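# Set the cover open side down on matching rectangle

## Task

Measure the cover's width and put it, open side facing down, close to the centre of the coloured rectangle that fits that width best: yellow means 46 mm, white means 50 mm, blue means 54 mm. The cover's walls are thin and flex even when squeezed lightly. Denting it counts as a failure.

## Robot and tools

Robot: two arms, left_arm and right_arm, each carrying an identical five-finger right hand. Because both are right hands, every hand axis and number means the same on either arm. Cameras: cam_high (fixed, 504x504), cam_left_wrist and cam_right_wrist (fisheye, 672x504).

Frames. Reported positions (metres), quaternions (wxyz) and velocities use the scene frame. Its origin sits at table height, midway between the nominal arm bases. +z is up, +x points out over the table, and left_arm is on the +y side. The hand point is a spot 0.05 m in front of the palm and 0.15 m from the wrist flange along the fingers. Its +z runs along the straight fingers, +y comes out of the palm, and +x runs across the palm away from the thumb. Straight fingers extend about 0.06-0.07 m past the point, 0.06 m behind it along -y. A bracket on the little-finger side of the wrist can strike things. With the palm down, the wrist may hang up to about 0.13 m below the hand point.

The 28-number row. Both tools use one flat row covering both arms, every value in [-1, 1]: left dx, dy, dz, rx, ry, rz; then left little, ring, middle, index, thumb_bend, thumb_turn, force_limit, speed; then the same fourteen for the right arm. dx..rz are offsets, not poses. They are measured from that arm's current Hand target (shown in results) along the Hand target's own axes. 1.0 equals 0.6 m of travel or 180 degrees of turn. rx, ry, rz together form a single rotation vector. Sending six zeros re-commands the existing Hand target. Finger values: +1 open/straight, -1 closed. thumb_turn -1 puts the thumb in front of the palm, opposite the fingers; +1 puts it beside the palm. force_limit maps -1..+1 to roughly 0..10 N at the fingertip (0..15 N for the two thumb motors). speed rises from nearly 0 at -1 to full at +0.48 and stays full above that. For a gentle grip, close at speed -0.94 or lower, because fast fingers overshoot the limit. No hand value means 'leave unchanged'. To keep a hand as it is, resend its last eight commanded numbers. If none have been sent yet, send hand_measured plus hand_force_limit and hand_speed. With the thumb opposed, the hand grips objects roughly 0.035-0.065 m thick.

execute_actions(actions, cameras): actions is a list of actions. Each action holds up to 15 rows, one per 1/30 s step; a short list repeats its last row. Every row in an action is an offset from the Hand target at that action's start. Each new action starts from the updated target, so repeating an offset keeps moving the arm. An empty actions list returns camera images and the full state.

move(target, speed, blend, stop_force, zero, blocking, cameras): target is one 28-number row or a list of up to 15 rows. Every row is an offset from the same starting Hand targets. speed is in m/s (0.002 to 3.2, default 0.25); rotation is capped at twice that in rad/s. blend is a corner radius in metres (0 means stop at each target). stop_force is in N (4 to 120). It ends an arm's path when the wrist sensor feels that much push against the motion. Don't rely on it while the hand is rotating, or to notice light tipping or sliding. Leave it out when pulling away from a contact. zero (default true) re-zeroes the sensor first. blocking=false returns early and cannot be combined with stop_force. Paths are straight, do not avoid obstacles, and all finish together. The move: line reports done, off_target, moving, held or fault. limits=paced means the pose was clipped; limits=held means steps were withheld.

wait(seconds 0-10) lets the scene run. stop brakes a running move. zoom_image(camera, region [x0,y0,x1,y1] in pixels, at most 504 each way) magnifies the latest image. show_instructions displays reference pages. zero_wrist_force(arm) re-zeroes one arm's force sensor. finished_scene(scene) ends the current scene; pass its number as an integer.

Results. Each result gives each arm's hand point pose, Hand target, joint positions, torques and velocities, and wrist force/torque along the hand axes, plus peak force. For each hand: hand_measured, hand_stopped_by (moving, target, force, stalled, fault), hand_load_n (fingertip load, positive when pushed open), hand_force_limit and hand_speed. All hand lists follow the motor order above. When hand_load_n drops to about 0, the grip has been lost. The hand point often settles short of the Hand target; send the remaining distance as an offset. Orientation commands are clipped to within 32 degrees of the measured orientation.

Cautions. The cover dents easily: grip with a low force_limit and slow closing, and never raise the squeeze. The arms are stiff, so a target even slightly past a firm contact can trigger a fault. A torque over a joint's limit, or about 150 N of outside force, stops that arm for 10 s. Avoid contact between the two arms, and don't let one hand close on the other. Don't let anything fall from the table, drop from a height, or be released while moving. Avoid slams and hard presses. Keep paths away from an arm's own base. Arms held stretched out or pushing heat up; 85 °C brakes the arm.

Each tool is called as name(argument=value, ...), one argument or row to a line, values as JSON.

Reference images:

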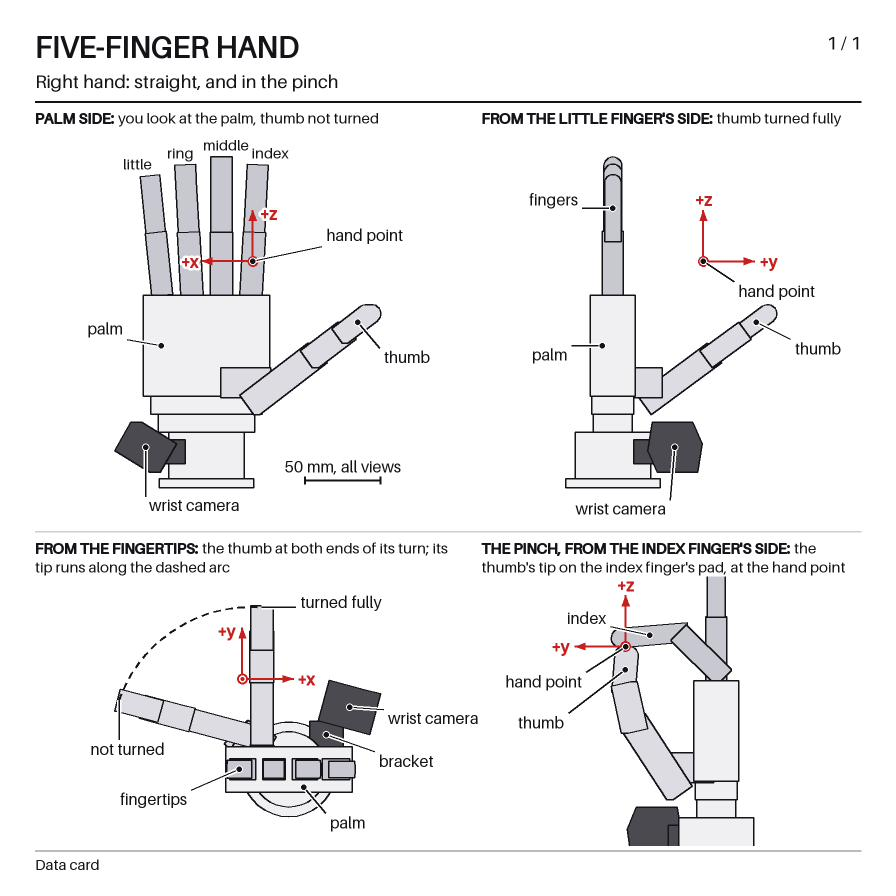

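## Session

execute_actions(
  actions=[],
)

Scene clock: 0.00 s.
left_arm: end_effector_position=(+0.9112, +0.3259, +0.3741) hand_measured=(+1.000, +1.000, +1.000, +1.000, +1.000, +1.000) hand_load_n=(+0.0, +0.0, +0.5, +0.0, +0.0, +0.0) hand_stopped_by=(target, target, target, target, target, target) hand_force_limit=0.00 hand_speed=-0.80 end_effector_quat_wxyz=(+0.442, +0.071, +0.863, +0.235) | right_arm: end_effector_position=(+0.8965, -0.3143, +0.2106) hand_measured=(+1.000, +1.000, +1.000, +1.000, +1.000, +1.000) hand_load_n=(+0.0, +0.0, +0.5, +0.0, +0.0, +0.0) hand_stopped_by=(target, target, target, target, target, target) hand_force_limit=0.00 hand_speed=-0.80 end_effector_quat_wxyz=(-0.357, +0.714, +0.582, +0.154)
Joint positions: left_arm=[-0.738 -0.934 1.385 0.522 0.647 -1.864] | right_arm=[-0.038 -0.514 0.848 1.595 0.841 -0.031]
Joint velocities: within noise
Joint torques (N m): no reading
Motor temperatures (°C): left_arm=[26 28 31 37 32 33] | right_arm=[28 29 29 37 30 31]
Wrist force (N): no reading
Wrist torque (N m): no reading
Wrist force, peak (N): no reading
Hand target: left_arm +0.9112, +0.3259, +0.3741; +0.442, +0.071, +0.863, +0.235 | right_arm +0.8965, -0.3143, +0.2106; -0.357, +0.714, +0.582, +0.154

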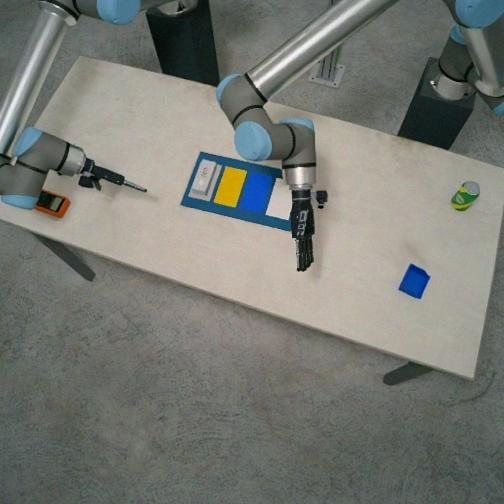

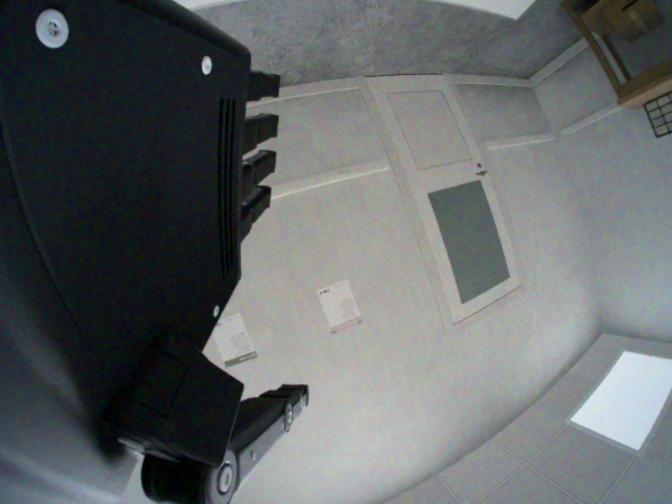

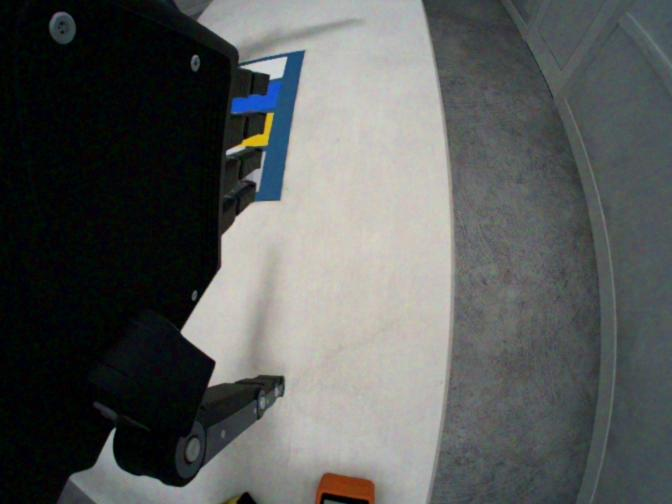

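zoom_image(
  camera="cam_high",
  region=[160, 130, 350, 290],
)

zoom_image(
  camera="cam_high",
  region=[370, 150, 500, 320],
)

Scaled by 2.653 from the camera's 504x504 image, which has a finer 720x720 frame.

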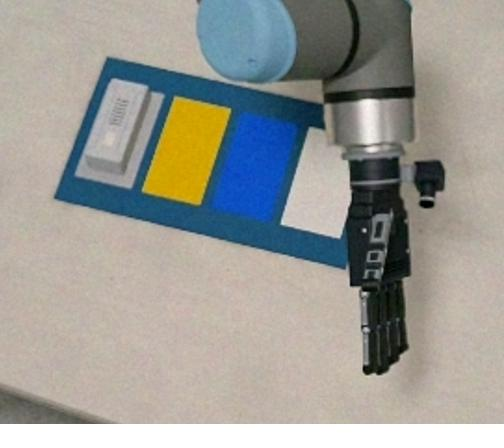

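Scaled by 2.965 from the camera's 504x504 image, which has a finer 720x720 frame.

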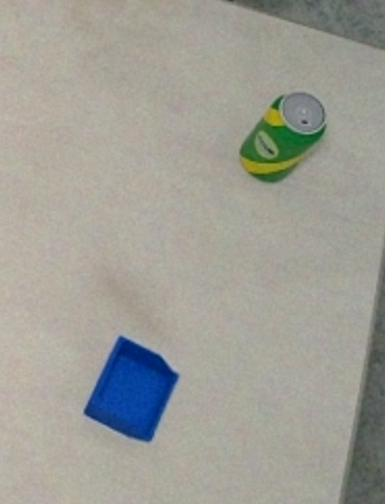

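move(
  target=[0.2375,0.381,0.01,0,0,0,1,1,1,1,1,1,0,-0.8,0.0663,-0.2948,0.1778,-0.0078,0.078,0.404,1,1,1,1,1,1,0,-0.8],
  cameras=["all"],
  speed=0.3,
)

Scene clock: 66.77 s.
left_arm: end_effector_position=(+0.8111, +0.5760, +0.3744) hand_measured=(+1.000, +1.000, +1.000, +1.000, +1.000, +1.000) hand_load_n=(+0.0, +0.0, +0.0, +0.0, +0.0, +0.0) hand_stopped_by=(target, target, target, target, target, target) hand_force_limit=0.00 hand_speed=-0.80 end_effector_quat_wxyz=(+0.442, +0.071, +0.863, +0.235) | right_arm: end_effector_position=(+0.7201, -0.2001, +0.2199) hand_measured=(+1.000, +1.000, +1.000, +1.000, +1.000, +1.000) hand_load_n=(+0.0, +0.0, +0.0, +0.0, +0.0, +0.0) hand_stopped_by=(target, target, target, target, target, target) hand_force_limit=0.00 hand_speed=-0.80 end_effector_quat_wxyz=(-0.434, +0.901, +0.000, +0.000)
Joint positions: left_arm=[-0.538 -1.249 1.846 0.197 0.775 -1.627] | right_arm=[0.067 -0.765 1.259 1.067 0.673 1.585]
Joint torques (N m): left_arm=[12.47 -73.16 -25.28 -1.2 1.76 3.3] | right_arm=[11.9 -104.08 -26.5 1.62 1.59 2.61]
Wrist force (N): left_arm=[-0.1 0.0 -0.3] | right_arm=[0.6 1.2 0.8]
Wrist torque (N m): left_arm=[-0.01 0.03 -0.09] | right_arm=[0.10 -0.15 0.14]
Wrist force, peak (N): left_arm=[0.3 -0.2 -1.1] | right_arm=[0.6 1.1 1.0]
Hand target: left_arm +0.8111, +0.5760, +0.3744; +0.442, +0.071, +0.863, +0.235 | right_arm +0.7201, -0.2001, +0.2199; -0.434, +0.901, -0.001, +0.000
Off the commanded pose: left_arm 0.000 m, 0 deg | right_arm 0.000 m, 0 deg.
move: done
camera_calibration:
cam_left_wrist: T_world_to_cam=[[-0.194437, 0.932968, 0.302928, -0.485843], [0.0853108, -0.291568, 0.952738, -0.255589], [0.977198, 0.211091, -0.0229005, -0.786963], [0, 0, 0, 1]] pos_world=[0.696358, 0.544874, 0.372663]
cam_right_wrist: T_world_to_cam=[[0.267906, -0.61347, -0.742887, -0.15281], [-0.839007, -0.527588, 0.133109, 0.46895], [-0.473596, 0.587627, -0.65605, 0.721921], [0, 0, 0, 1]] pos_world=[0.77629, -0.270552, 0.297675]

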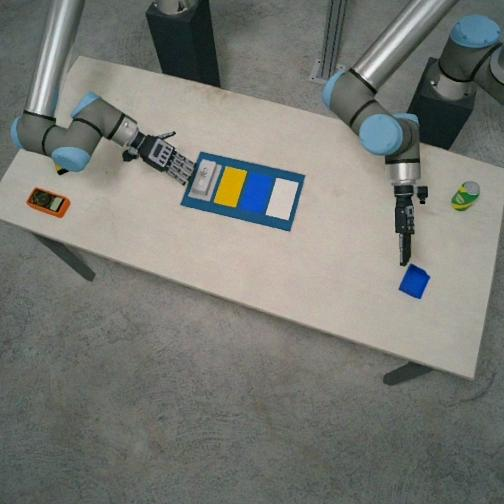

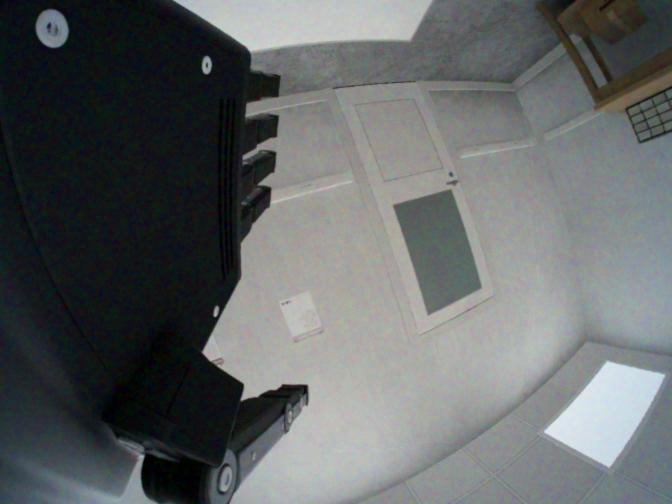

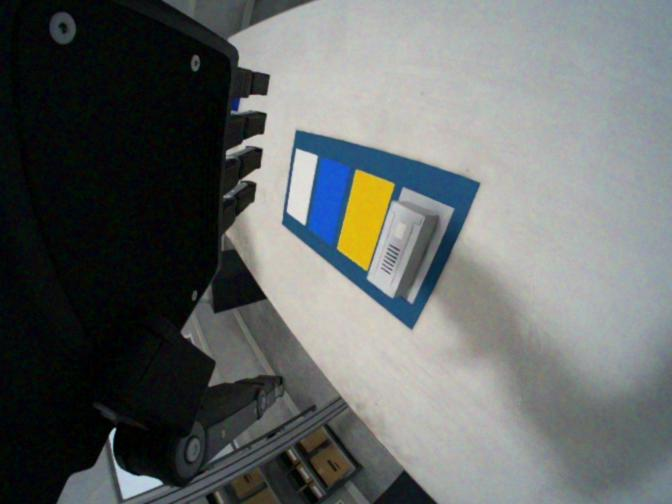

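zoom_image(
  camera="cam_right_wrist",
  region=[270, 120, 500, 340],
)

zoom_image(
  camera="cam_high",
  region=[170, 140, 310, 240],
)

Scaled by 2.191 from the camera's 672x504 image, which has a finer 960x720 frame.

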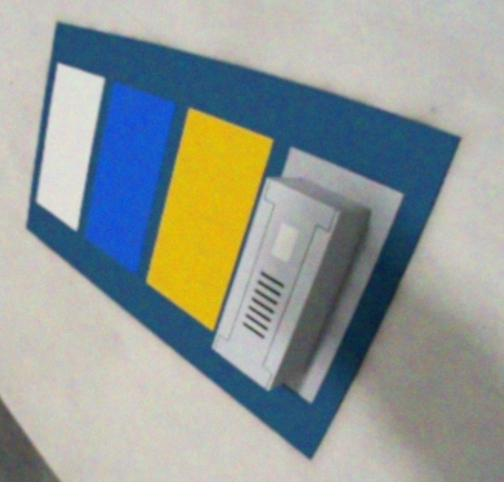

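Scaled by 3.600 from the camera's 504x504 image, which has a finer 720x720 frame.

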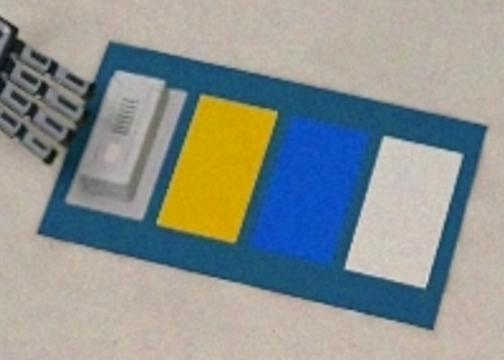

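move(
  target=[0,0,0,0,0,0,1,1,1,1,1,1,0,-0.8,0.1833,0.0318,0.2277,0,-0.1956,-0.1556,1,1,1,1,1,1,0,-0.8],
  cameras=["cam_high","cam_right_wrist"],
  speed=0.3,
)

Scene clock: 90.30 s.
left_arm: end_effector_position=(+0.8111, +0.5760, +0.3744) hand_measured=(+1.000, +1.000, +1.000, +1.000, +1.000, +1.000) hand_load_n=(+0.0, +0.0, +0.0, +0.0, +0.0, +0.0) hand_stopped_by=(target, target, target, target, target, target) hand_force_limit=0.00 hand_speed=-0.80 end_effector_quat_wxyz=(+0.442, +0.071, +0.863, +0.235) | right_arm: end_effector_position=(+0.8291, -0.1055, +0.1198) hand_measured=(+1.000, +1.000, +1.000, +1.000, +1.000, +1.000) hand_load_n=(+0.0, +0.0, +0.0, +0.0, +0.0, +0.0) hand_stopped_by=(target, target, target, target, target, target) hand_force_limit=0.00 hand_speed=-0.80 end_effector_quat_wxyz=(-0.402, +0.833, +0.344, -0.165)
Joint positions: left_arm=[-0.538 -1.249 1.846 0.197 0.775 -1.627] | right_arm=[0.22 -0.012 0.057 2.156 0.88 0.716]
Joint torques (N m): left_arm=[14.51 -73.9 -24.46 -1.33 1.62 2.75] | right_arm=[13.03 -97.03 -47.74 7.96 1.64 -3.22]
Wrist force (N): left_arm=[-0.1 0.1 -0.5] | right_arm=[0.4 0.7 0.7]
Wrist torque (N m): left_arm=[0.02 0.03 -0.08] | right_arm=[0.03 -0.10 0.21]
Wrist force, peak (N): left_arm=[0.4 -0.8 -0.5] | right_arm=[0.2 1.5 1.6]
Hand target: left_arm +0.8111, +0.5760, +0.3744; +0.442, +0.071, +0.863, +0.235 | right_arm +0.8300, -0.1052, +0.1198; -0.401, +0.832, +0.344, -0.167
Off the commanded pose: left_arm 0.000 m, 0 deg | right_arm 0.001 m, 0 deg.
move: done
camera_calibration:
cam_right_wrist: T_world_to_cam=[[0.62399, -0.244293, -0.742265, -0.454735], [-0.222673, -0.966084, 0.130764, 0.0666733], [-0.749034, 0.083687, -0.657224, 0.82761], [0, 0, 0, 1]] pos_world=[0.918505, -0.115937, 0.197674]
Images, in order (width x height): cam_high 504x504, cam_right_wrist 672x504.

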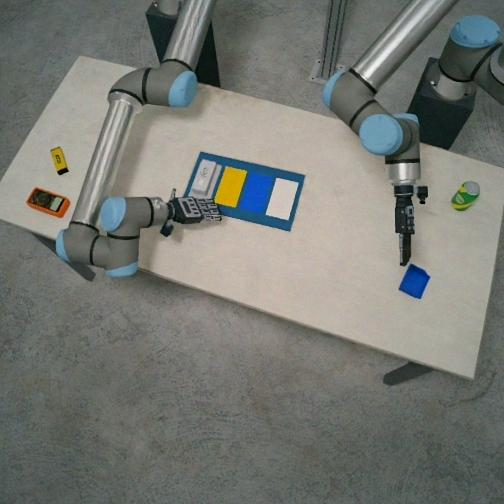

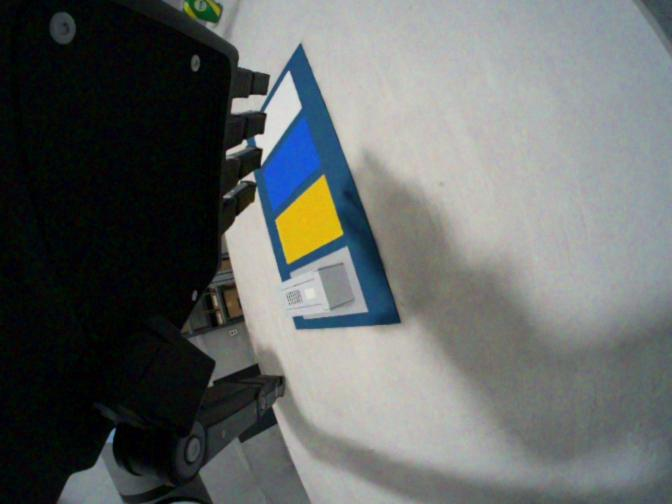

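zoom_image(
  camera="cam_right_wrist",
  region=[270, 230, 410, 335],
)

Scaled by 3.600 from the camera's 672x504 image, which has a finer 960x720 frame.

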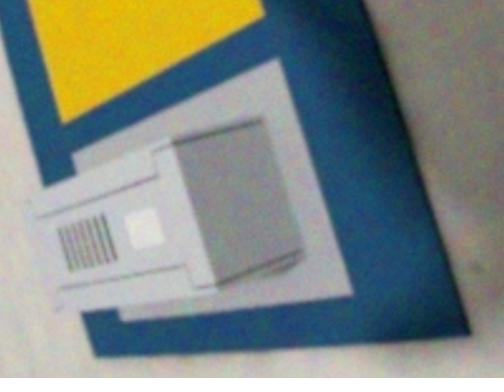

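zoom_image(
  camera="cam_high",
  region=[180, 145, 250, 215],
)

zoom_image(
  camera="cam_high",
  region=[240, 165, 310, 235],
)

Scaled by 7.200 from the camera's 504x504 image, which has a finer 720x720 frame.

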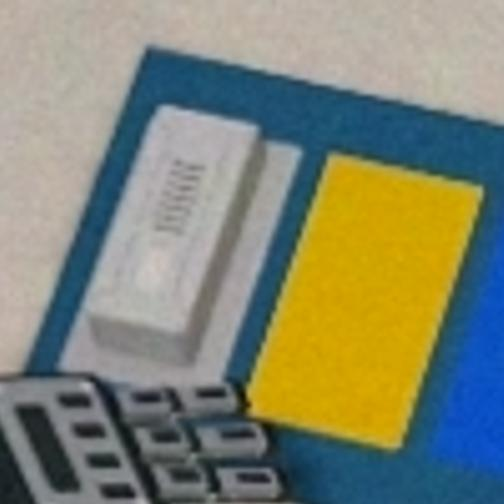

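Scaled by 7.200 from the camera's 504x504 image, which has a finer 720x720 frame.

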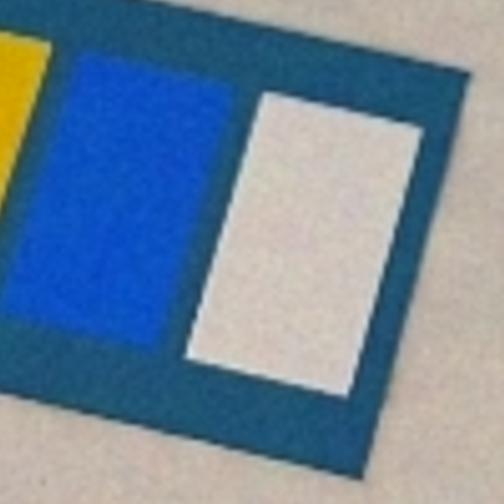

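move(
  target=[0,0,0,0,0,0,1,1,1,1,1,1,0,-0.8,-0.1185,0.0515,0.096,0,0,0,1,1,1,1,1,1,0,-0.8],
  cameras=["cam_high","cam_right_wrist"],
  speed=0.15,
)

zoom_image(
  camera="cam_right_wrist",
  region=[300, 160, 460, 320],
)

Scene clock: 149.33 s.
left_arm: end_effector_position=(+0.8111, +0.5760, +0.3744) hand_measured=(+1.000, +1.000, +1.000, +1.000, +1.000, +1.000) hand_load_n=(+0.0, +0.0, +0.0, +0.0, +0.0, +0.0) hand_stopped_by=(target, target, target, target, target, target) hand_force_limit=0.00 hand_speed=-0.80 end_effector_quat_wxyz=(+0.442, +0.071, +0.863, +0.235) | right_arm: end_effector_position=(+0.7614, -0.1372, +0.0599) hand_measured=(+1.000, +1.000, +1.000, +1.000, +1.000, +1.000) hand_load_n=(+0.0, +0.0, +0.0, +0.0, +0.0, -0.5) hand_stopped_by=(target, target, target, target, target, target) hand_force_limit=0.00 hand_speed=-0.80 end_effector_quat_wxyz=(-0.401, +0.832, +0.344, -0.167)
Joint positions: left_arm=[-0.538 -1.249 1.846 0.197 0.775 -1.627] | right_arm=[0.201 -0.269 0.707 1.779 0.894 0.694]
Joint torques (N m): left_arm=[12.04 -75.31 -25.15 -1.16 1.3 3.05] | right_arm=[-12.81 -123.92 -27.67 0.94 -4.56 2.75]
Wrist force (N): left_arm=[0.0 -0.3 -0.6] | right_arm=[0.1 0.8 0.6]
Wrist torque (N m): left_arm=[-0.04 0.04 -0.10] | right_arm=[0.02 -0.06 0.10]
Wrist force, peak (N): left_arm=[0.4 -0.1 -1.1] | right_arm=[-0.2 1.4 1.5]
Hand target: left_arm +0.8111, +0.5760, +0.3744; +0.442, +0.071, +0.863, +0.235 | right_arm +0.7614, -0.1372, +0.0598; -0.401, +0.832, +0.344, -0.167
Off the commanded pose: left_arm 0.000 m, 0 deg | right_arm 0.000 m, 0 deg.
move: done
camera_calibration:
cam_right_wrist: T_world_to_cam=[[0.622514, -0.244244, -0.74352, -0.463537], [-0.220284, -0.966326, 0.133002, 0.0268088], [-0.750967, 0.0809898, -0.655354, 0.741111], [0, 0, 0, 1]] pos_world=[0.851014, -0.147333, 0.137476]
Images, in order (width x height): cam_high 504x504, cam_right_wrist 672x504.

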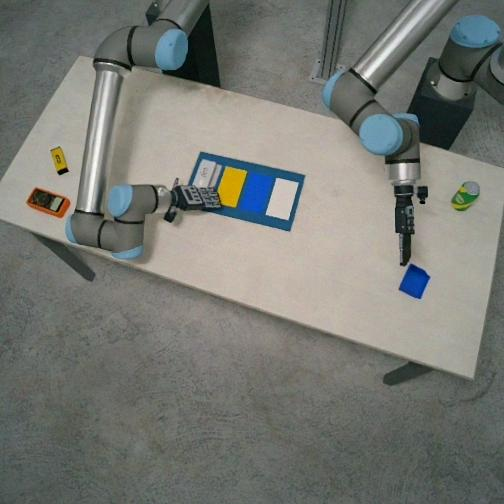

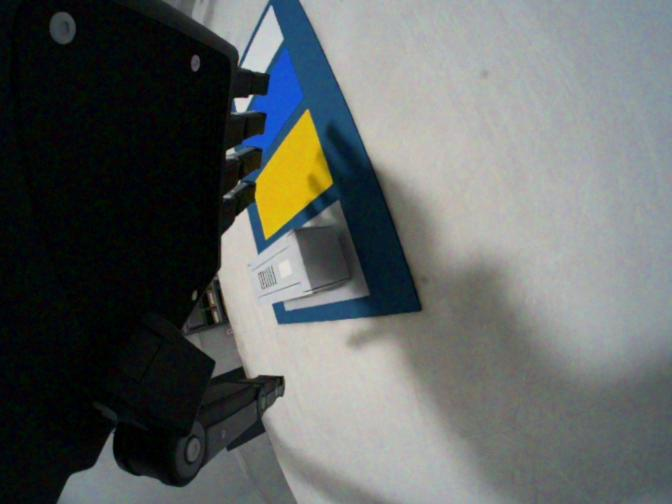

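Scaled by 3.150 from the camera's 672x504 image, which has a finer 960x720 frame.

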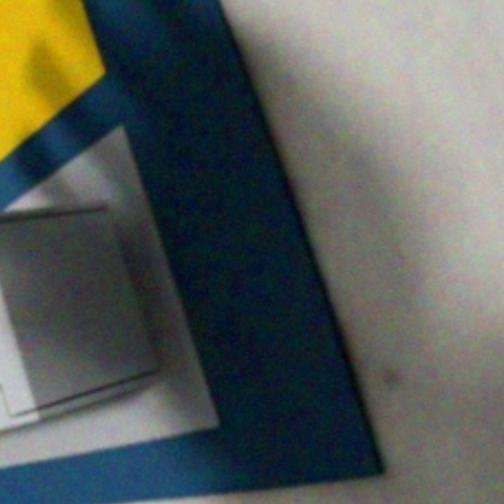

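zoom_image(
  camera="cam_right_wrist",
  region=[250, 215, 360, 325],
)

zoom_image(
  camera="cam_right_wrist",
  region=[270, 180, 380, 310],
)

Scaled by 4.582 from the camera's 672x504 image, which has a finer 960x720 frame.

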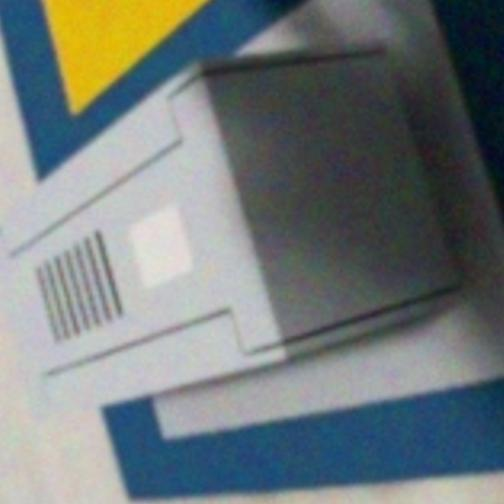

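Scaled by 3.877 from the camera's 672x504 image, which has a finer 960x720 frame.

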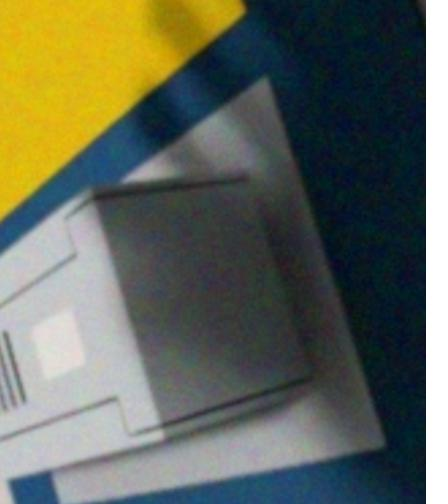

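move(
  target=[
    [0,0,0,0,0,0,1,1,1,1,1,1,0,-0.8,0,-0.0652,-0.0519,0,0,0,1,1,1,1,1,1,0,-0.8],
    [0,0,0,0,0,0,1,1,1,1,1,1,0,-0.8,-0.106,-0.167,0.0868,-0.2124,0.1065,-0.1338,1,1,1,1,1,1,0,-0.8],
  ],
  cameras=["cam_high","cam_right_wrist"],
  blend=0.02,
  speed=0.2,
)

zoom_image(
  camera="cam_right_wrist",
  region=[230, 150, 430, 350],
)

Scene clock: 209.17 s.
left_arm: end_effector_position=(+0.8111, +0.5760, +0.3744) hand_measured=(+1.000, +1.000, +1.000, +1.000, +1.000, +1.000) hand_load_n=(+0.0, +0.0, +0.0, +0.0, +0.0, +0.0) hand_stopped_by=(target, target, target, target, target, target) hand_force_limit=0.00 hand_speed=-0.80 end_effector_quat_wxyz=(+0.442, +0.071, +0.863, +0.235) | right_arm: end_effector_position=(+0.6436, -0.1091, +0.1059) hand_measured=(+1.000, +1.000, +1.000, +1.000, +1.000, +1.000) hand_load_n=(+0.0, +0.0, +0.0, +0.0, +0.0, +0.0) hand_stopped_by=(target, target, target, target, target, target) hand_force_limit=0.00 hand_speed=-0.80 end_effector_quat_wxyz=(-0.185, +0.844, +0.471, +0.177)
Joint positions: left_arm=[-0.538 -1.249 1.846 0.197 0.775 -1.627] | right_arm=[0.338 -0.876 1.551 0.615 1.13 0.895]
Joint torques (N m): left_arm=[13.62 -74.64 -24.82 -1.64 0.93 2.89] | right_arm=[13.67 -92.18 -22.44 0.88 2.48 2.79]
Wrist force (N): left_arm=[0.1 0.1 -0.5] | right_arm=[-0.2 0.5 0.1]
Wrist torque (N m): left_arm=[0.02 0.01 -0.07] | right_arm=[0.08 0.04 -0.02]
Wrist force, peak (N): left_arm=[0.1 0.1 -1.0] | right_arm=[0.5 2.0 1.4]
Hand target: left_arm +0.8111, +0.5760, +0.3744; +0.442, +0.071, +0.863, +0.235 | right_arm +0.6436, -0.1091, +0.1059; -0.185, +0.844, +0.471, +0.177
Off the commanded pose: left_arm 0.000 m, 0 deg | right_arm 0.000 m, 0 deg.
move: done
camera_calibration:
cam_right_wrist: T_world_to_cam=[[0.959858, -0.280487, 0.000538781, -0.648989], [-0.280488, -0.959857, 0.000881309, 0.0753508], [0.000269957, -0.000997052, -0.999999, 0.224615], [0, 0, 0, 1]] pos_world=[0.644011, -0.109483, 0.224898]
Images, in order (width x height): cam_high 504x504, cam_right_wrist 672x504.

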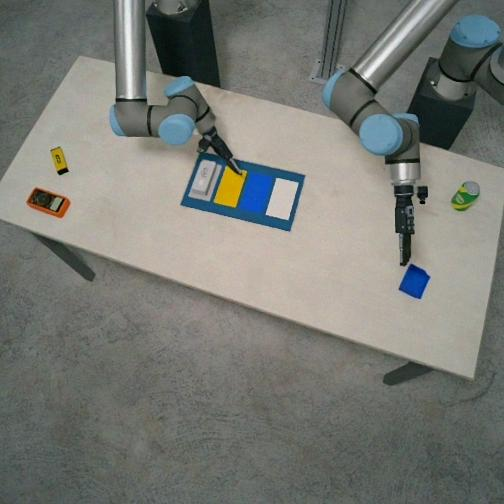

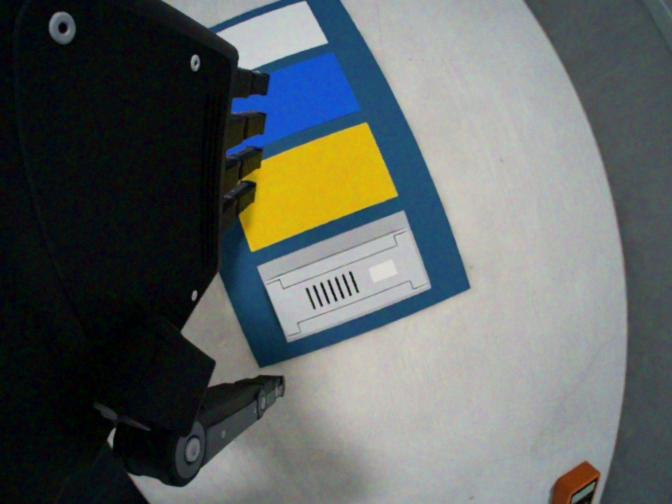

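Scaled by 2.520 from the camera's 672x504 image, which has a finer 960x720 frame.

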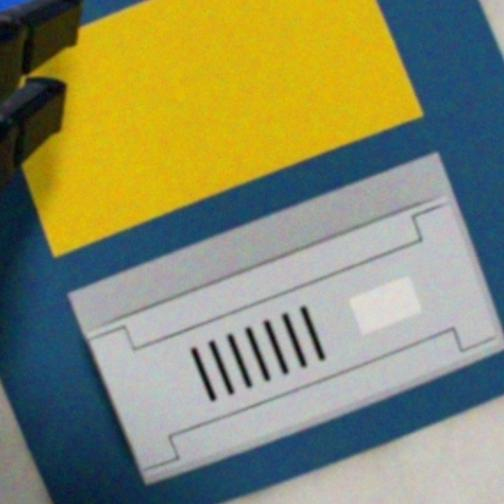

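zoom_image(
  camera="cam_right_wrist",
  region=[250, 250, 340, 350],
)

zoom_image(
  camera="cam_right_wrist",
  region=[360, 200, 450, 300],
)

Scaled by 5.040 from the camera's 672x504 image, which has a finer 960x720 frame.

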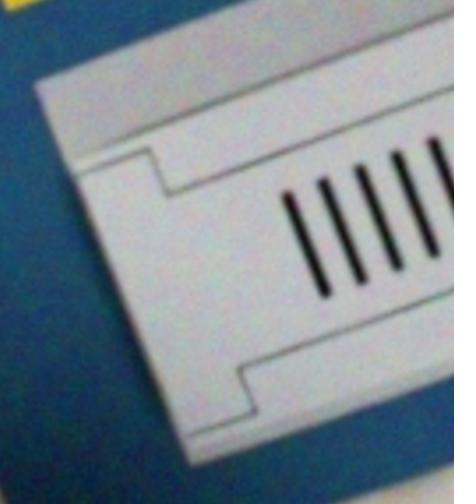

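Scaled by 5.040 from the camera's 672x504 image, which has a finer 960x720 frame.

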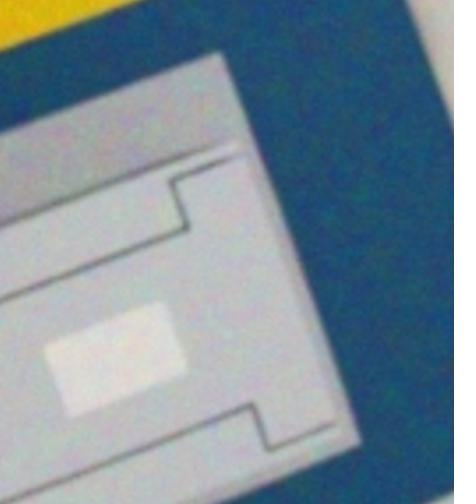

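move(
  target=[0,0,0,0,0,0,1,1,1,1,1,1,0,-0.8,-0.0549,0.0445,-0.0374,0,0,0,1,1,1,1,1,1,0,-0.8],
  cameras=["cam_right_wrist"],
  speed=0.2,
)

zoom_image(
  camera="cam_right_wrist",
  region=[230, 200, 320, 300],
)

zoom_image(
  camera="cam_right_wrist",
  region=[360, 150, 450, 250],
)

Scene clock: 237.57 s.
left_arm: end_effector_position=(+0.8111, +0.5760, +0.3744) hand_measured=(+1.000, +1.000, +1.000, +1.000, +1.000, +1.000) hand_load_n=(+0.0, +0.0, +0.5, +0.0, +0.0, +0.0) hand_stopped_by=(target, target, target, target, target, target) hand_force_limit=0.00 hand_speed=-0.80 end_effector_quat_wxyz=(+0.442, +0.071, +0.863, +0.235) | right_arm: end_effector_position=(+0.6475, -0.1568, +0.1059) hand_measured=(+1.000, +1.000, +1.000, +1.000, +1.000, +1.000) hand_load_n=(+0.0, +0.0, +0.0, +0.0, +0.0, +0.0) hand_stopped_by=(target, target, target, target, target, target) hand_force_limit=0.00 hand_speed=-0.80 end_effector_quat_wxyz=(-0.185, +0.844, +0.471, +0.177)
Joint positions: left_arm=[-0.538 -1.249 1.846 0.197 0.775 -1.627] | right_arm=[0.272 -0.896 1.596 0.621 1.112 0.824]
Joint torques (N m): left_arm=[13.45 -72.26 -25.83 -0.91 0.67 2.47] | right_arm=[-15.16 -92.4 -22.79 7.04 -4.58 -3.55]
Wrist force (N): left_arm=[0.2 -0.4 -0.1] | right_arm=[0.1 0.7 0.5]
Wrist torque (N m): left_arm=[-0.09 -0.01 -0.08] | right_arm=[0.09 -0.03 0.12]
Wrist force, peak (N): left_arm=[0.8 -0.3 -0.9] | right_arm=[-0.6 0.9 0.3]
Hand target: left_arm +0.8111, +0.5760, +0.3744; +0.442, +0.071, +0.863, +0.235 | right_arm +0.6476, -0.1569, +0.1059; -0.185, +0.844, +0.471, +0.177
Off the commanded pose: left_arm 0.000 m, 0 deg | right_arm 0.000 m, 0 deg.
move: done
camera_calibration:
cam_right_wrist: T_world_to_cam=[[0.959858, -0.280485, 0.000730736, -0.666154], [-0.280485, -0.959858, 0.000825216, 0.0306705], [0.000469942, -0.000997051, -0.999999, 0.224436], [0, 0, 0, 1]] pos_world=[0.647911, -0.157183, 0.224897]
Images, in order (width x height): cam_right_wrist 672x504.

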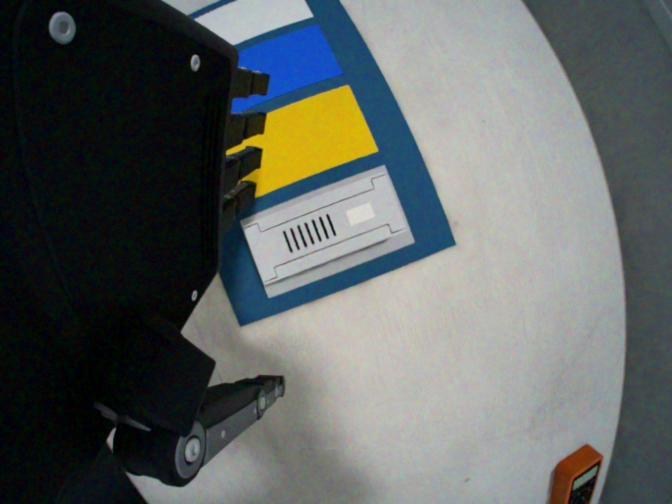

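Scaled by 5.040 from the camera's 672x504 image, which has a finer 960x720 frame.

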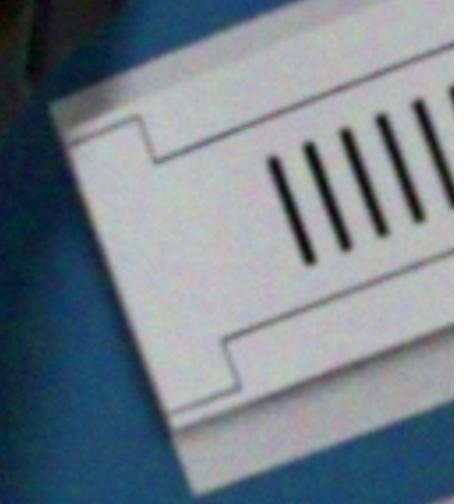

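Scaled by 5.040 from the camera's 672x504 image, which has a finer 960x720 frame.

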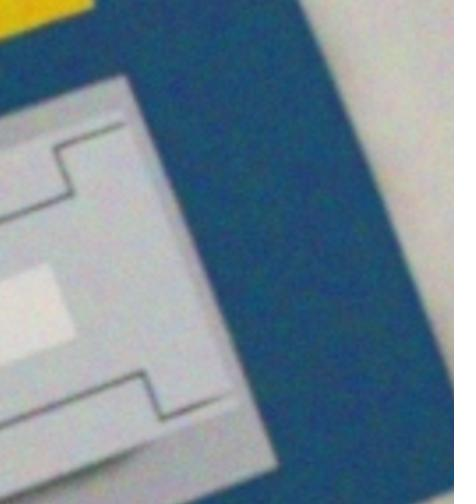

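zoom_image(
  camera="cam_right_wrist",
  region=[300, 170, 370, 280],
)

zoom_image(
  camera="cam_right_wrist",
  region=[240, 250, 290, 300],
)

Scaled by 4.582 from the camera's 672x504 image, which has a finer 960x720 frame.

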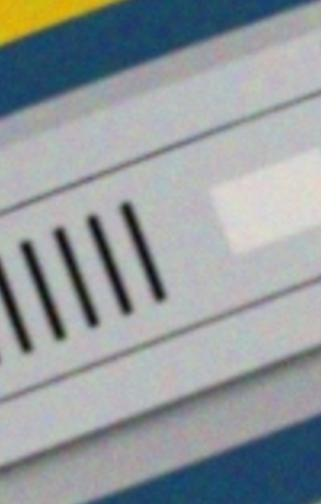

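Scaled by 10.080 from the camera's 672x504 image, which has a finer 960x720 frame.

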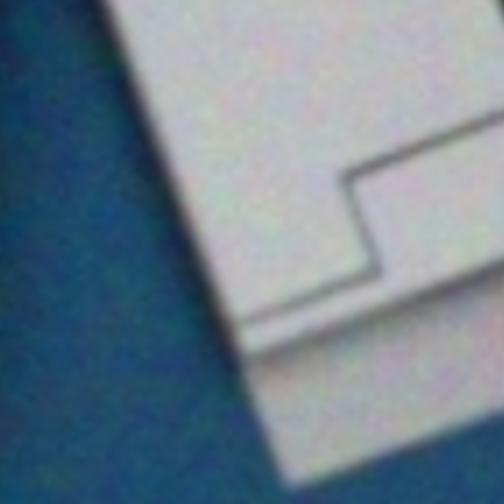

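move(
  target=[0,0,0,0,0,0,1,1,1,1,1,1,0,-0.8,0.0382,-0.0492,-0.0172,0.1438,0.0156,0.3167,1,1,0.3,0.3,1,-1,-0.4,-0.4],
  cameras=["cam_high","cam_right_wrist"],
  speed=0.2,
)

Scene clock: 291.13 s.
left_arm: end_effector_position=(+0.8111, +0.5760, +0.3744) hand_measured=(+1.000, +1.000, +1.000, +1.000, +1.000, +1.000) hand_load_n=(+0.0, +0.0, +0.0, +0.0, +0.0, +0.0) hand_stopped_by=(target, target, target, target, target, target) hand_force_limit=0.00 hand_speed=-0.80 end_effector_quat_wxyz=(+0.442, +0.071, +0.863, +0.235) | right_arm: end_effector_position=(+0.6322, -0.1308, +0.1301) hand_measured=(+1.000, +1.000, +0.300, +0.300, +1.000, -1.000) hand_load_n=(+0.0, +0.0, +0.0, +0.0, +0.0, +0.0) hand_stopped_by=(target, target, target, target, target, target) hand_force_limit=-0.40 hand_speed=-0.40 end_effector_quat_wxyz=(-0.434, +0.900, +0.037, -0.018)
Joint positions: left_arm=[-0.538 -1.249 1.846 0.197 0.775 -1.627] | right_arm=[0.162 -0.758 1.43 0.874 0.672 1.604]
Joint torques (N m): left_arm=[13.77 -72.9 -24.64 -0.94 0.87 2.9] | right_arm=[-14.11 -66.19 -21.39 1.67 -5.25 2.31]
Wrist force (N): left_arm=[0.3 0.1 -0.7] | right_arm=[0.8 1.4 0.6]
Wrist torque (N m): left_arm=[0.02 -0.02 -0.06] | right_arm=[0.12 -0.18 0.17]
Wrist force, peak (N): left_arm=[-0.4 0.3 -1.0] | right_arm=[0.6 1.8 1.0]
Hand target: left_arm +0.8111, +0.5760, +0.3744; +0.442, +0.071, +0.863, +0.235 | right_arm +0.6322, -0.1308, +0.1300; -0.434, +0.900, +0.037, -0.018
Off the commanded pose: left_arm 0.000 m, 0 deg | right_arm 0.000 m, 0 deg.
move: done
camera_calibration:
cam_right_wrist: T_world_to_cam=[[0.318069, -0.588108, -0.743614, -0.181824], [-0.791979, -0.595977, 0.132589, 0.405071], [-0.521153, 0.546754, -0.655331, 0.605176], [0, 0, 0, 1]] pos_world=[0.69403, -0.196401, 0.207676]
Images, in order (width x height): cam_high 504x504, cam_right_wrist 672x504.

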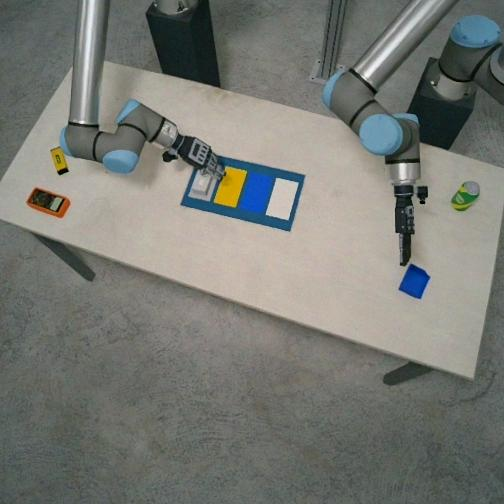

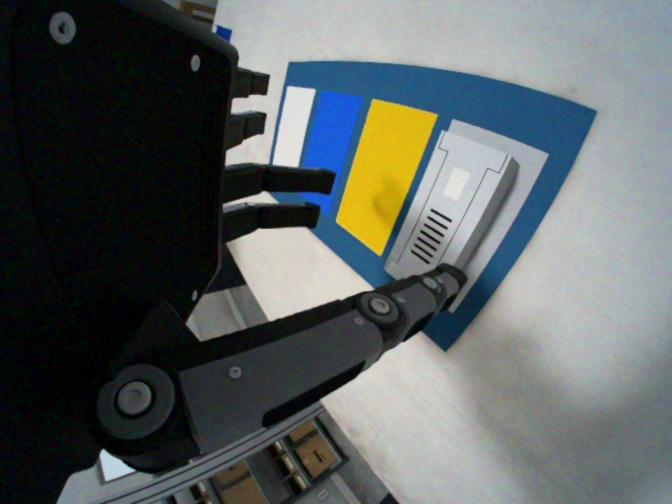

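move(
  target=[0,0,0,0,0,0,1,1,1,1,1,1,0,-0.8,0,0.0887,0.0706,0,0,0,1,1,0.3,0.3,1,-1,-0.4,-0.4],
  cameras=["cam_right_wrist"],
  speed=0.15,
)

zoom_image(
  camera="cam_right_wrist",
  region=[260, 100, 500, 340],
)

Scene clock: 297.53 s.
left_arm: end_effector_position=(+0.8111, +0.5760, +0.3744) hand_measured=(+1.000, +1.000, +1.000, +1.000, +1.000, +1.000) hand_load_n=(+0.0, +0.0, +0.0, +0.0, +0.0, +0.0) hand_stopped_by=(target, target, target, target, target, target) hand_force_limit=0.00 hand_speed=-0.80 end_effector_quat_wxyz=(+0.442, +0.071, +0.863, +0.235) | right_arm: end_effector_position=(+0.6321, -0.1308, +0.0622) hand_measured=(+1.000, +1.000, +0.300, +0.300, +1.000, -1.000) hand_load_n=(+0.0, +0.0, +0.0, +0.0, +0.0, +0.0) hand_stopped_by=(target, target, target, target, target, target) hand_force_limit=-0.40 hand_speed=-0.40 end_effector_quat_wxyz=(-0.434, +0.900, +0.037, -0.018)
Joint positions: left_arm=[-0.538 -1.249 1.846 0.197 0.775 -1.627] | right_arm=[0.162 -0.685 1.436 0.795 0.672 1.604]
Joint torques (N m): left_arm=[15.82 -70.75 -25.44 -0.67 0.94 2.66] | right_arm=[12.34 -68.16 -37.13 1.52 -3.5 3]
Wrist force (N): left_arm=[0.1 -0.2 -0.5] | right_arm=[0.2 1.0 0.8]
Wrist torque (N m): left_arm=[-0.03 0.01 -0.08] | right_arm=[0.06 -0.10 0.09]
Wrist force, peak (N): left_arm=[0.6 -0.5 -0.5] | right_arm=[0.6 2.1 1.4]
Hand target: left_arm +0.8111, +0.5760, +0.3744; +0.442, +0.071, +0.863, +0.235 | right_arm +0.6321, -0.1307, +0.0620; -0.434, +0.900, +0.037, -0.018
Off the commanded pose: left_arm 0.000 m, 0 deg | right_arm 0.000 m, 0 deg.
move: done
camera_calibration:
cam_right_wrist: T_world_to_cam=[[0.317839, -0.588188, -0.743648, -0.232092], [-0.792116, -0.595777, 0.132675, 0.414183], [-0.521086, 0.546886, -0.655274, 0.560716], [0, 0, 0, 1]] pos_world=[0.694031, -0.196401, 0.139876]
Images, in order (width x height): cam_right_wrist 672x504.

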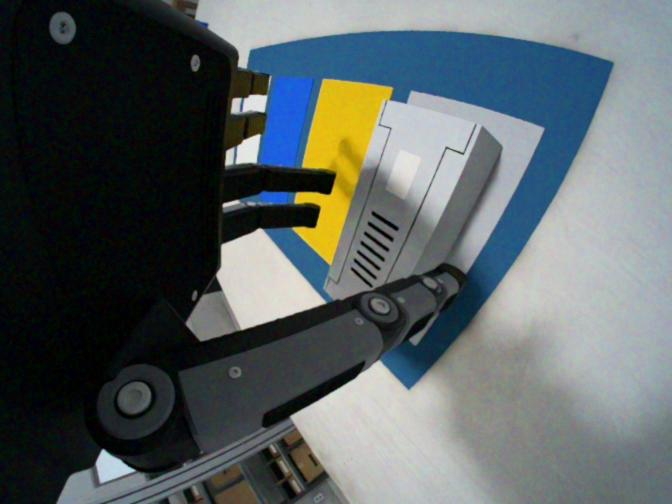

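Scaled by 2.100 from the camera's 672x504 image, which has a finer 960x720 frame.

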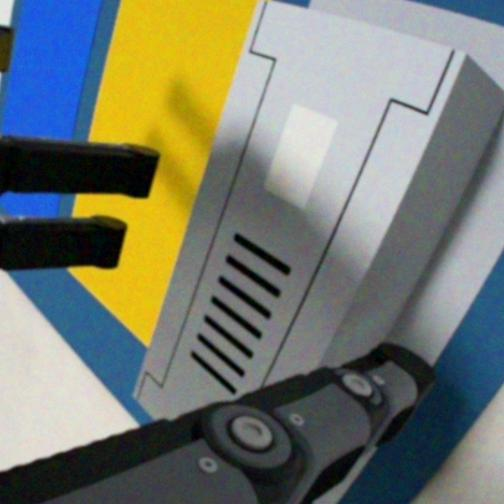

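move(
  target=[0,0,0,0,0,0,1,1,1,1,1,1,0,-0.8,0,0.034,0.0228,0,0,0,1,1,0.3,0.3,1,-1,-0.4,-0.4],
  cameras=["cam_right_wrist"],
  speed=0.06,
)

zoom_image(
  camera="cam_right_wrist",
  region=[260, 100, 500, 340],
)

Scene clock: 306.13 s.
left_arm: end_effector_position=(+0.8111, +0.5760, +0.3744) hand_measured=(+1.000, +1.000, +1.000, +1.000, +1.000, +1.000) hand_load_n=(+0.0, +0.0, +0.0, +0.0, +0.0, +0.0) hand_stopped_by=(target, target, target, target, target, target) hand_force_limit=0.00 hand_speed=-0.80 end_effector_quat_wxyz=(+0.442, +0.071, +0.863, +0.235) | right_arm: end_effector_position=(+0.6321, -0.1327, +0.0377) hand_measured=(+1.000, +1.000, +0.300, +0.300, +1.000, -1.000) hand_load_n=(+0.0, +0.0, +0.0, +0.0, +0.0, +0.0) hand_stopped_by=(target, target, target, target, target, target) hand_force_limit=-0.40 hand_speed=-0.40 end_effector_quat_wxyz=(-0.434, +0.900, +0.037, -0.019)
Joint positions: left_arm=[-0.538 -1.249 1.846 0.197 0.775 -1.627] | right_arm=[0.16 -0.657 1.437 0.77 0.672 1.6]
Joint torques (N m): left_arm=[15.64 -75.88 -25.83 -0.94 0.21 2.54] | right_arm=[-16.24 -68.7 -34.37 1.23 -3.37 -2.85]
Wrist force (N): left_arm=[-0.5 -0.2 -0.6] | right_arm=[0.0 1.1 0.5]
Wrist torque (N m): left_arm=[-0.02 0.10 -0.11] | right_arm=[0.09 -0.05 0.20]
Wrist force, peak (N): left_arm=[0.0 0.0 -1.0] | right_arm=[0.3 1.9 0.5]
Hand target: left_arm +0.8111, +0.5760, +0.3744; +0.442, +0.071, +0.863, +0.235 | right_arm +0.6322, -0.1327, +0.0375; -0.434, +0.900, +0.037, -0.018
Off the commanded pose: left_arm 0.000 m, 0 deg | right_arm 0.000 m, 0 deg.
move: done
camera_calibration:
cam_right_wrist: T_world_to_cam=[[0.317791, -0.588221, -0.743643, -0.251477], [-0.792021, -0.595862, 0.132861, 0.416212], [-0.52126, 0.546759, -0.655243, 0.545727], [0, 0, 0, 1]] pos_world=[0.694031, -0.198301, 0.115276]
Images, in order (width x height): cam_right_wrist 672x504.

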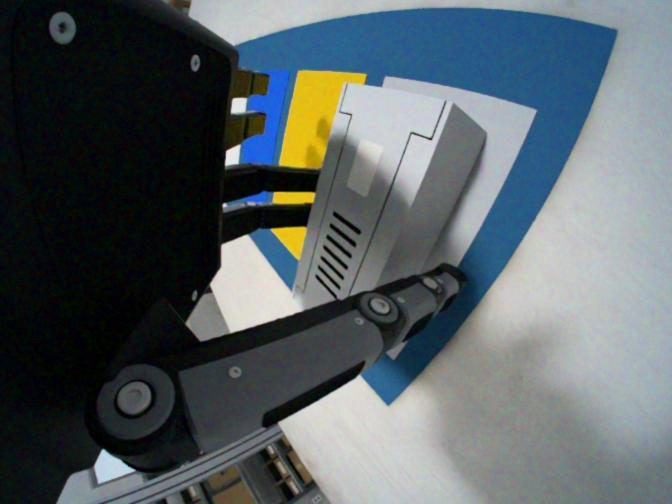

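Scaled by 2.100 from the camera's 672x504 image, which has a finer 960x720 frame.

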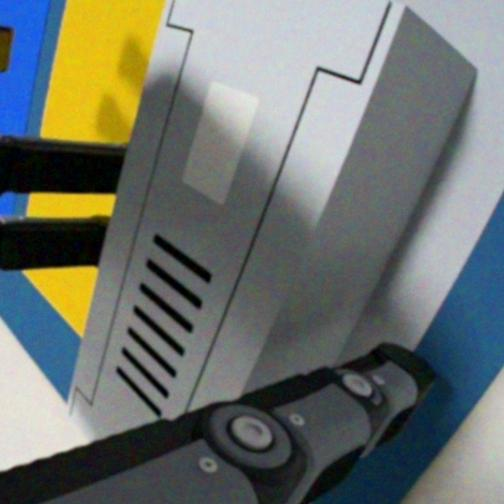

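execute_actions(
  actions=[
    [[0,0,0,0,0,0,1,1,1,1,1,1,0,-0.8,0,0,0,0,0,0,1,1,-0.1,-0.1,1,-1,-0.8,-0.95]],
  ],
)

wait(
  seconds=3,
  cameras=["cam_right_wrist"],
)

Scene clock: 314.13 s.
left_arm: end_effector_position=(+0.8111, +0.5760, +0.3744) hand_measured=(+1.000, +1.000, +1.000, +1.000, +1.000, +1.000) hand_load_n=(+0.0, +0.0, +0.0, +0.0, +0.0, +0.0) hand_stopped_by=(target, target, target, target, target, target) hand_force_limit=0.00 hand_speed=-0.80 end_effector_quat_wxyz=(+0.442, +0.071, +0.863, +0.235) | right_arm: end_effector_position=(+0.6322, -0.1327, +0.0375) hand_measured=(+1.000, +1.000, -0.082, -0.100, +1.000, -1.000) hand_load_n=(+0.0, +0.0, +1.5, +0.0, +0.0, +0.0) hand_stopped_by=(target, target, force, target, target, target) hand_force_limit=-0.80 hand_speed=-0.95 end_effector_quat_wxyz=(-0.434, +0.900, +0.037, -0.018)
Joint positions: left_arm=[-0.538 -1.249 1.846 0.197 0.775 -1.627] | right_arm=[0.16 -0.657 1.436 0.77 0.672 1.6]
Joint torques (N m): left_arm=[12.43 -73.52 -25.88 -0.35 0.55 2.27] | right_arm=[-14.14 -69.33 -36.56 1.84 -4.93 -2.83]
Wrist force (N): left_arm=[0.5 0.0 -0.4] | right_arm=[0.4 1.4 0.4]
Wrist torque (N m): left_arm=[0.00 -0.04 -0.05] | right_arm=[0.15 -0.10 0.22]
Wrist force, peak (N): left_arm=[0.3 -0.8 0.6] | right_arm=[0.1 1.7 0.8]
Hand target: left_arm +0.8111, +0.5760, +0.3744; +0.442, +0.071, +0.863, +0.235 | right_arm +0.6322, -0.1327, +0.0375; -0.434, +0.900, +0.037, -0.018
Off the commanded pose: left_arm 0.000 m, 0 deg | right_arm 0.000 m, 0 deg.

Scene clock: 317.13 s.
left_arm: end_effector_position=(+0.8111, +0.5760, +0.3744) hand_measured=(+1.000, +1.000, +1.000, +1.000, +1.000, +1.000) hand_load_n=(+0.0, +0.0, +0.0, +0.0, +0.0, +0.0) hand_stopped_by=(target, target, target, target, target, target) hand_force_limit=0.00 hand_speed=-0.80 end_effector_quat_wxyz=(+0.442, +0.071, +0.863, +0.235) | right_arm: end_effector_position=(+0.6322, -0.1327, +0.0375) hand_measured=(+1.000, +1.000, -0.082, -0.100, +1.000, -1.000) hand_load_n=(+0.0, +0.0, +1.5, +0.0, +0.5, +0.5) hand_stopped_by=(target, target, force, target, target, target) hand_force_limit=-0.80 hand_speed=-0.95 end_effector_quat_wxyz=(-0.434, +0.900, +0.037, -0.018)
Joint positions: left_arm=[-0.538 -1.249 1.846 0.197 0.775 -1.627] | right_arm=[0.16 -0.657 1.436 0.77 0.672 1.6]
Joint torques (N m): left_arm=[15.32 -72.94 -25.27 -0.92 0.46 2.71] | right_arm=[-14.12 -68.81 -36.64 1.19 -4.38 -2.95]
Wrist force (N): left_arm=[-0.3 -0.2 -0.3] | right_arm=[0.3 1.3 0.6]
Wrist torque (N m): left_arm=[-0.05 0.06 -0.10] | right_arm=[0.11 -0.09 0.21]
Wrist force, peak (N): left_arm=[0.7 0.3 -0.5] | right_arm=[0.5 1.7 0.6]
Hand target: left_arm +0.8111, +0.5760, +0.3744; +0.442, +0.071, +0.863, +0.235 | right_arm +0.6322, -0.1327, +0.0375; -0.434, +0.900, +0.037, -0.018
Off the commanded pose: left_arm 0.000 m, 0 deg | right_arm 0.000 m, 0 deg.
wait: 3.00 s; at rest by 0.17 s
camera_calibration:
cam_right_wrist: T_world_to_cam=[[0.317869, -0.588135, -0.743677, -0.251617], [-0.792056, -0.595854, 0.132683, 0.41635], [-0.521159, 0.546859, -0.65524, 0.545663], [0, 0, 0, 1]] pos_world=[0.694131, -0.198301, 0.115176]
Images, in order (width x height): cam_right_wrist 672x504.

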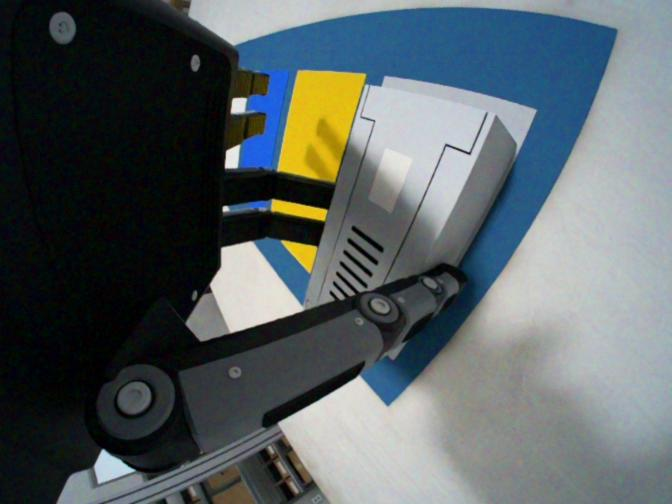

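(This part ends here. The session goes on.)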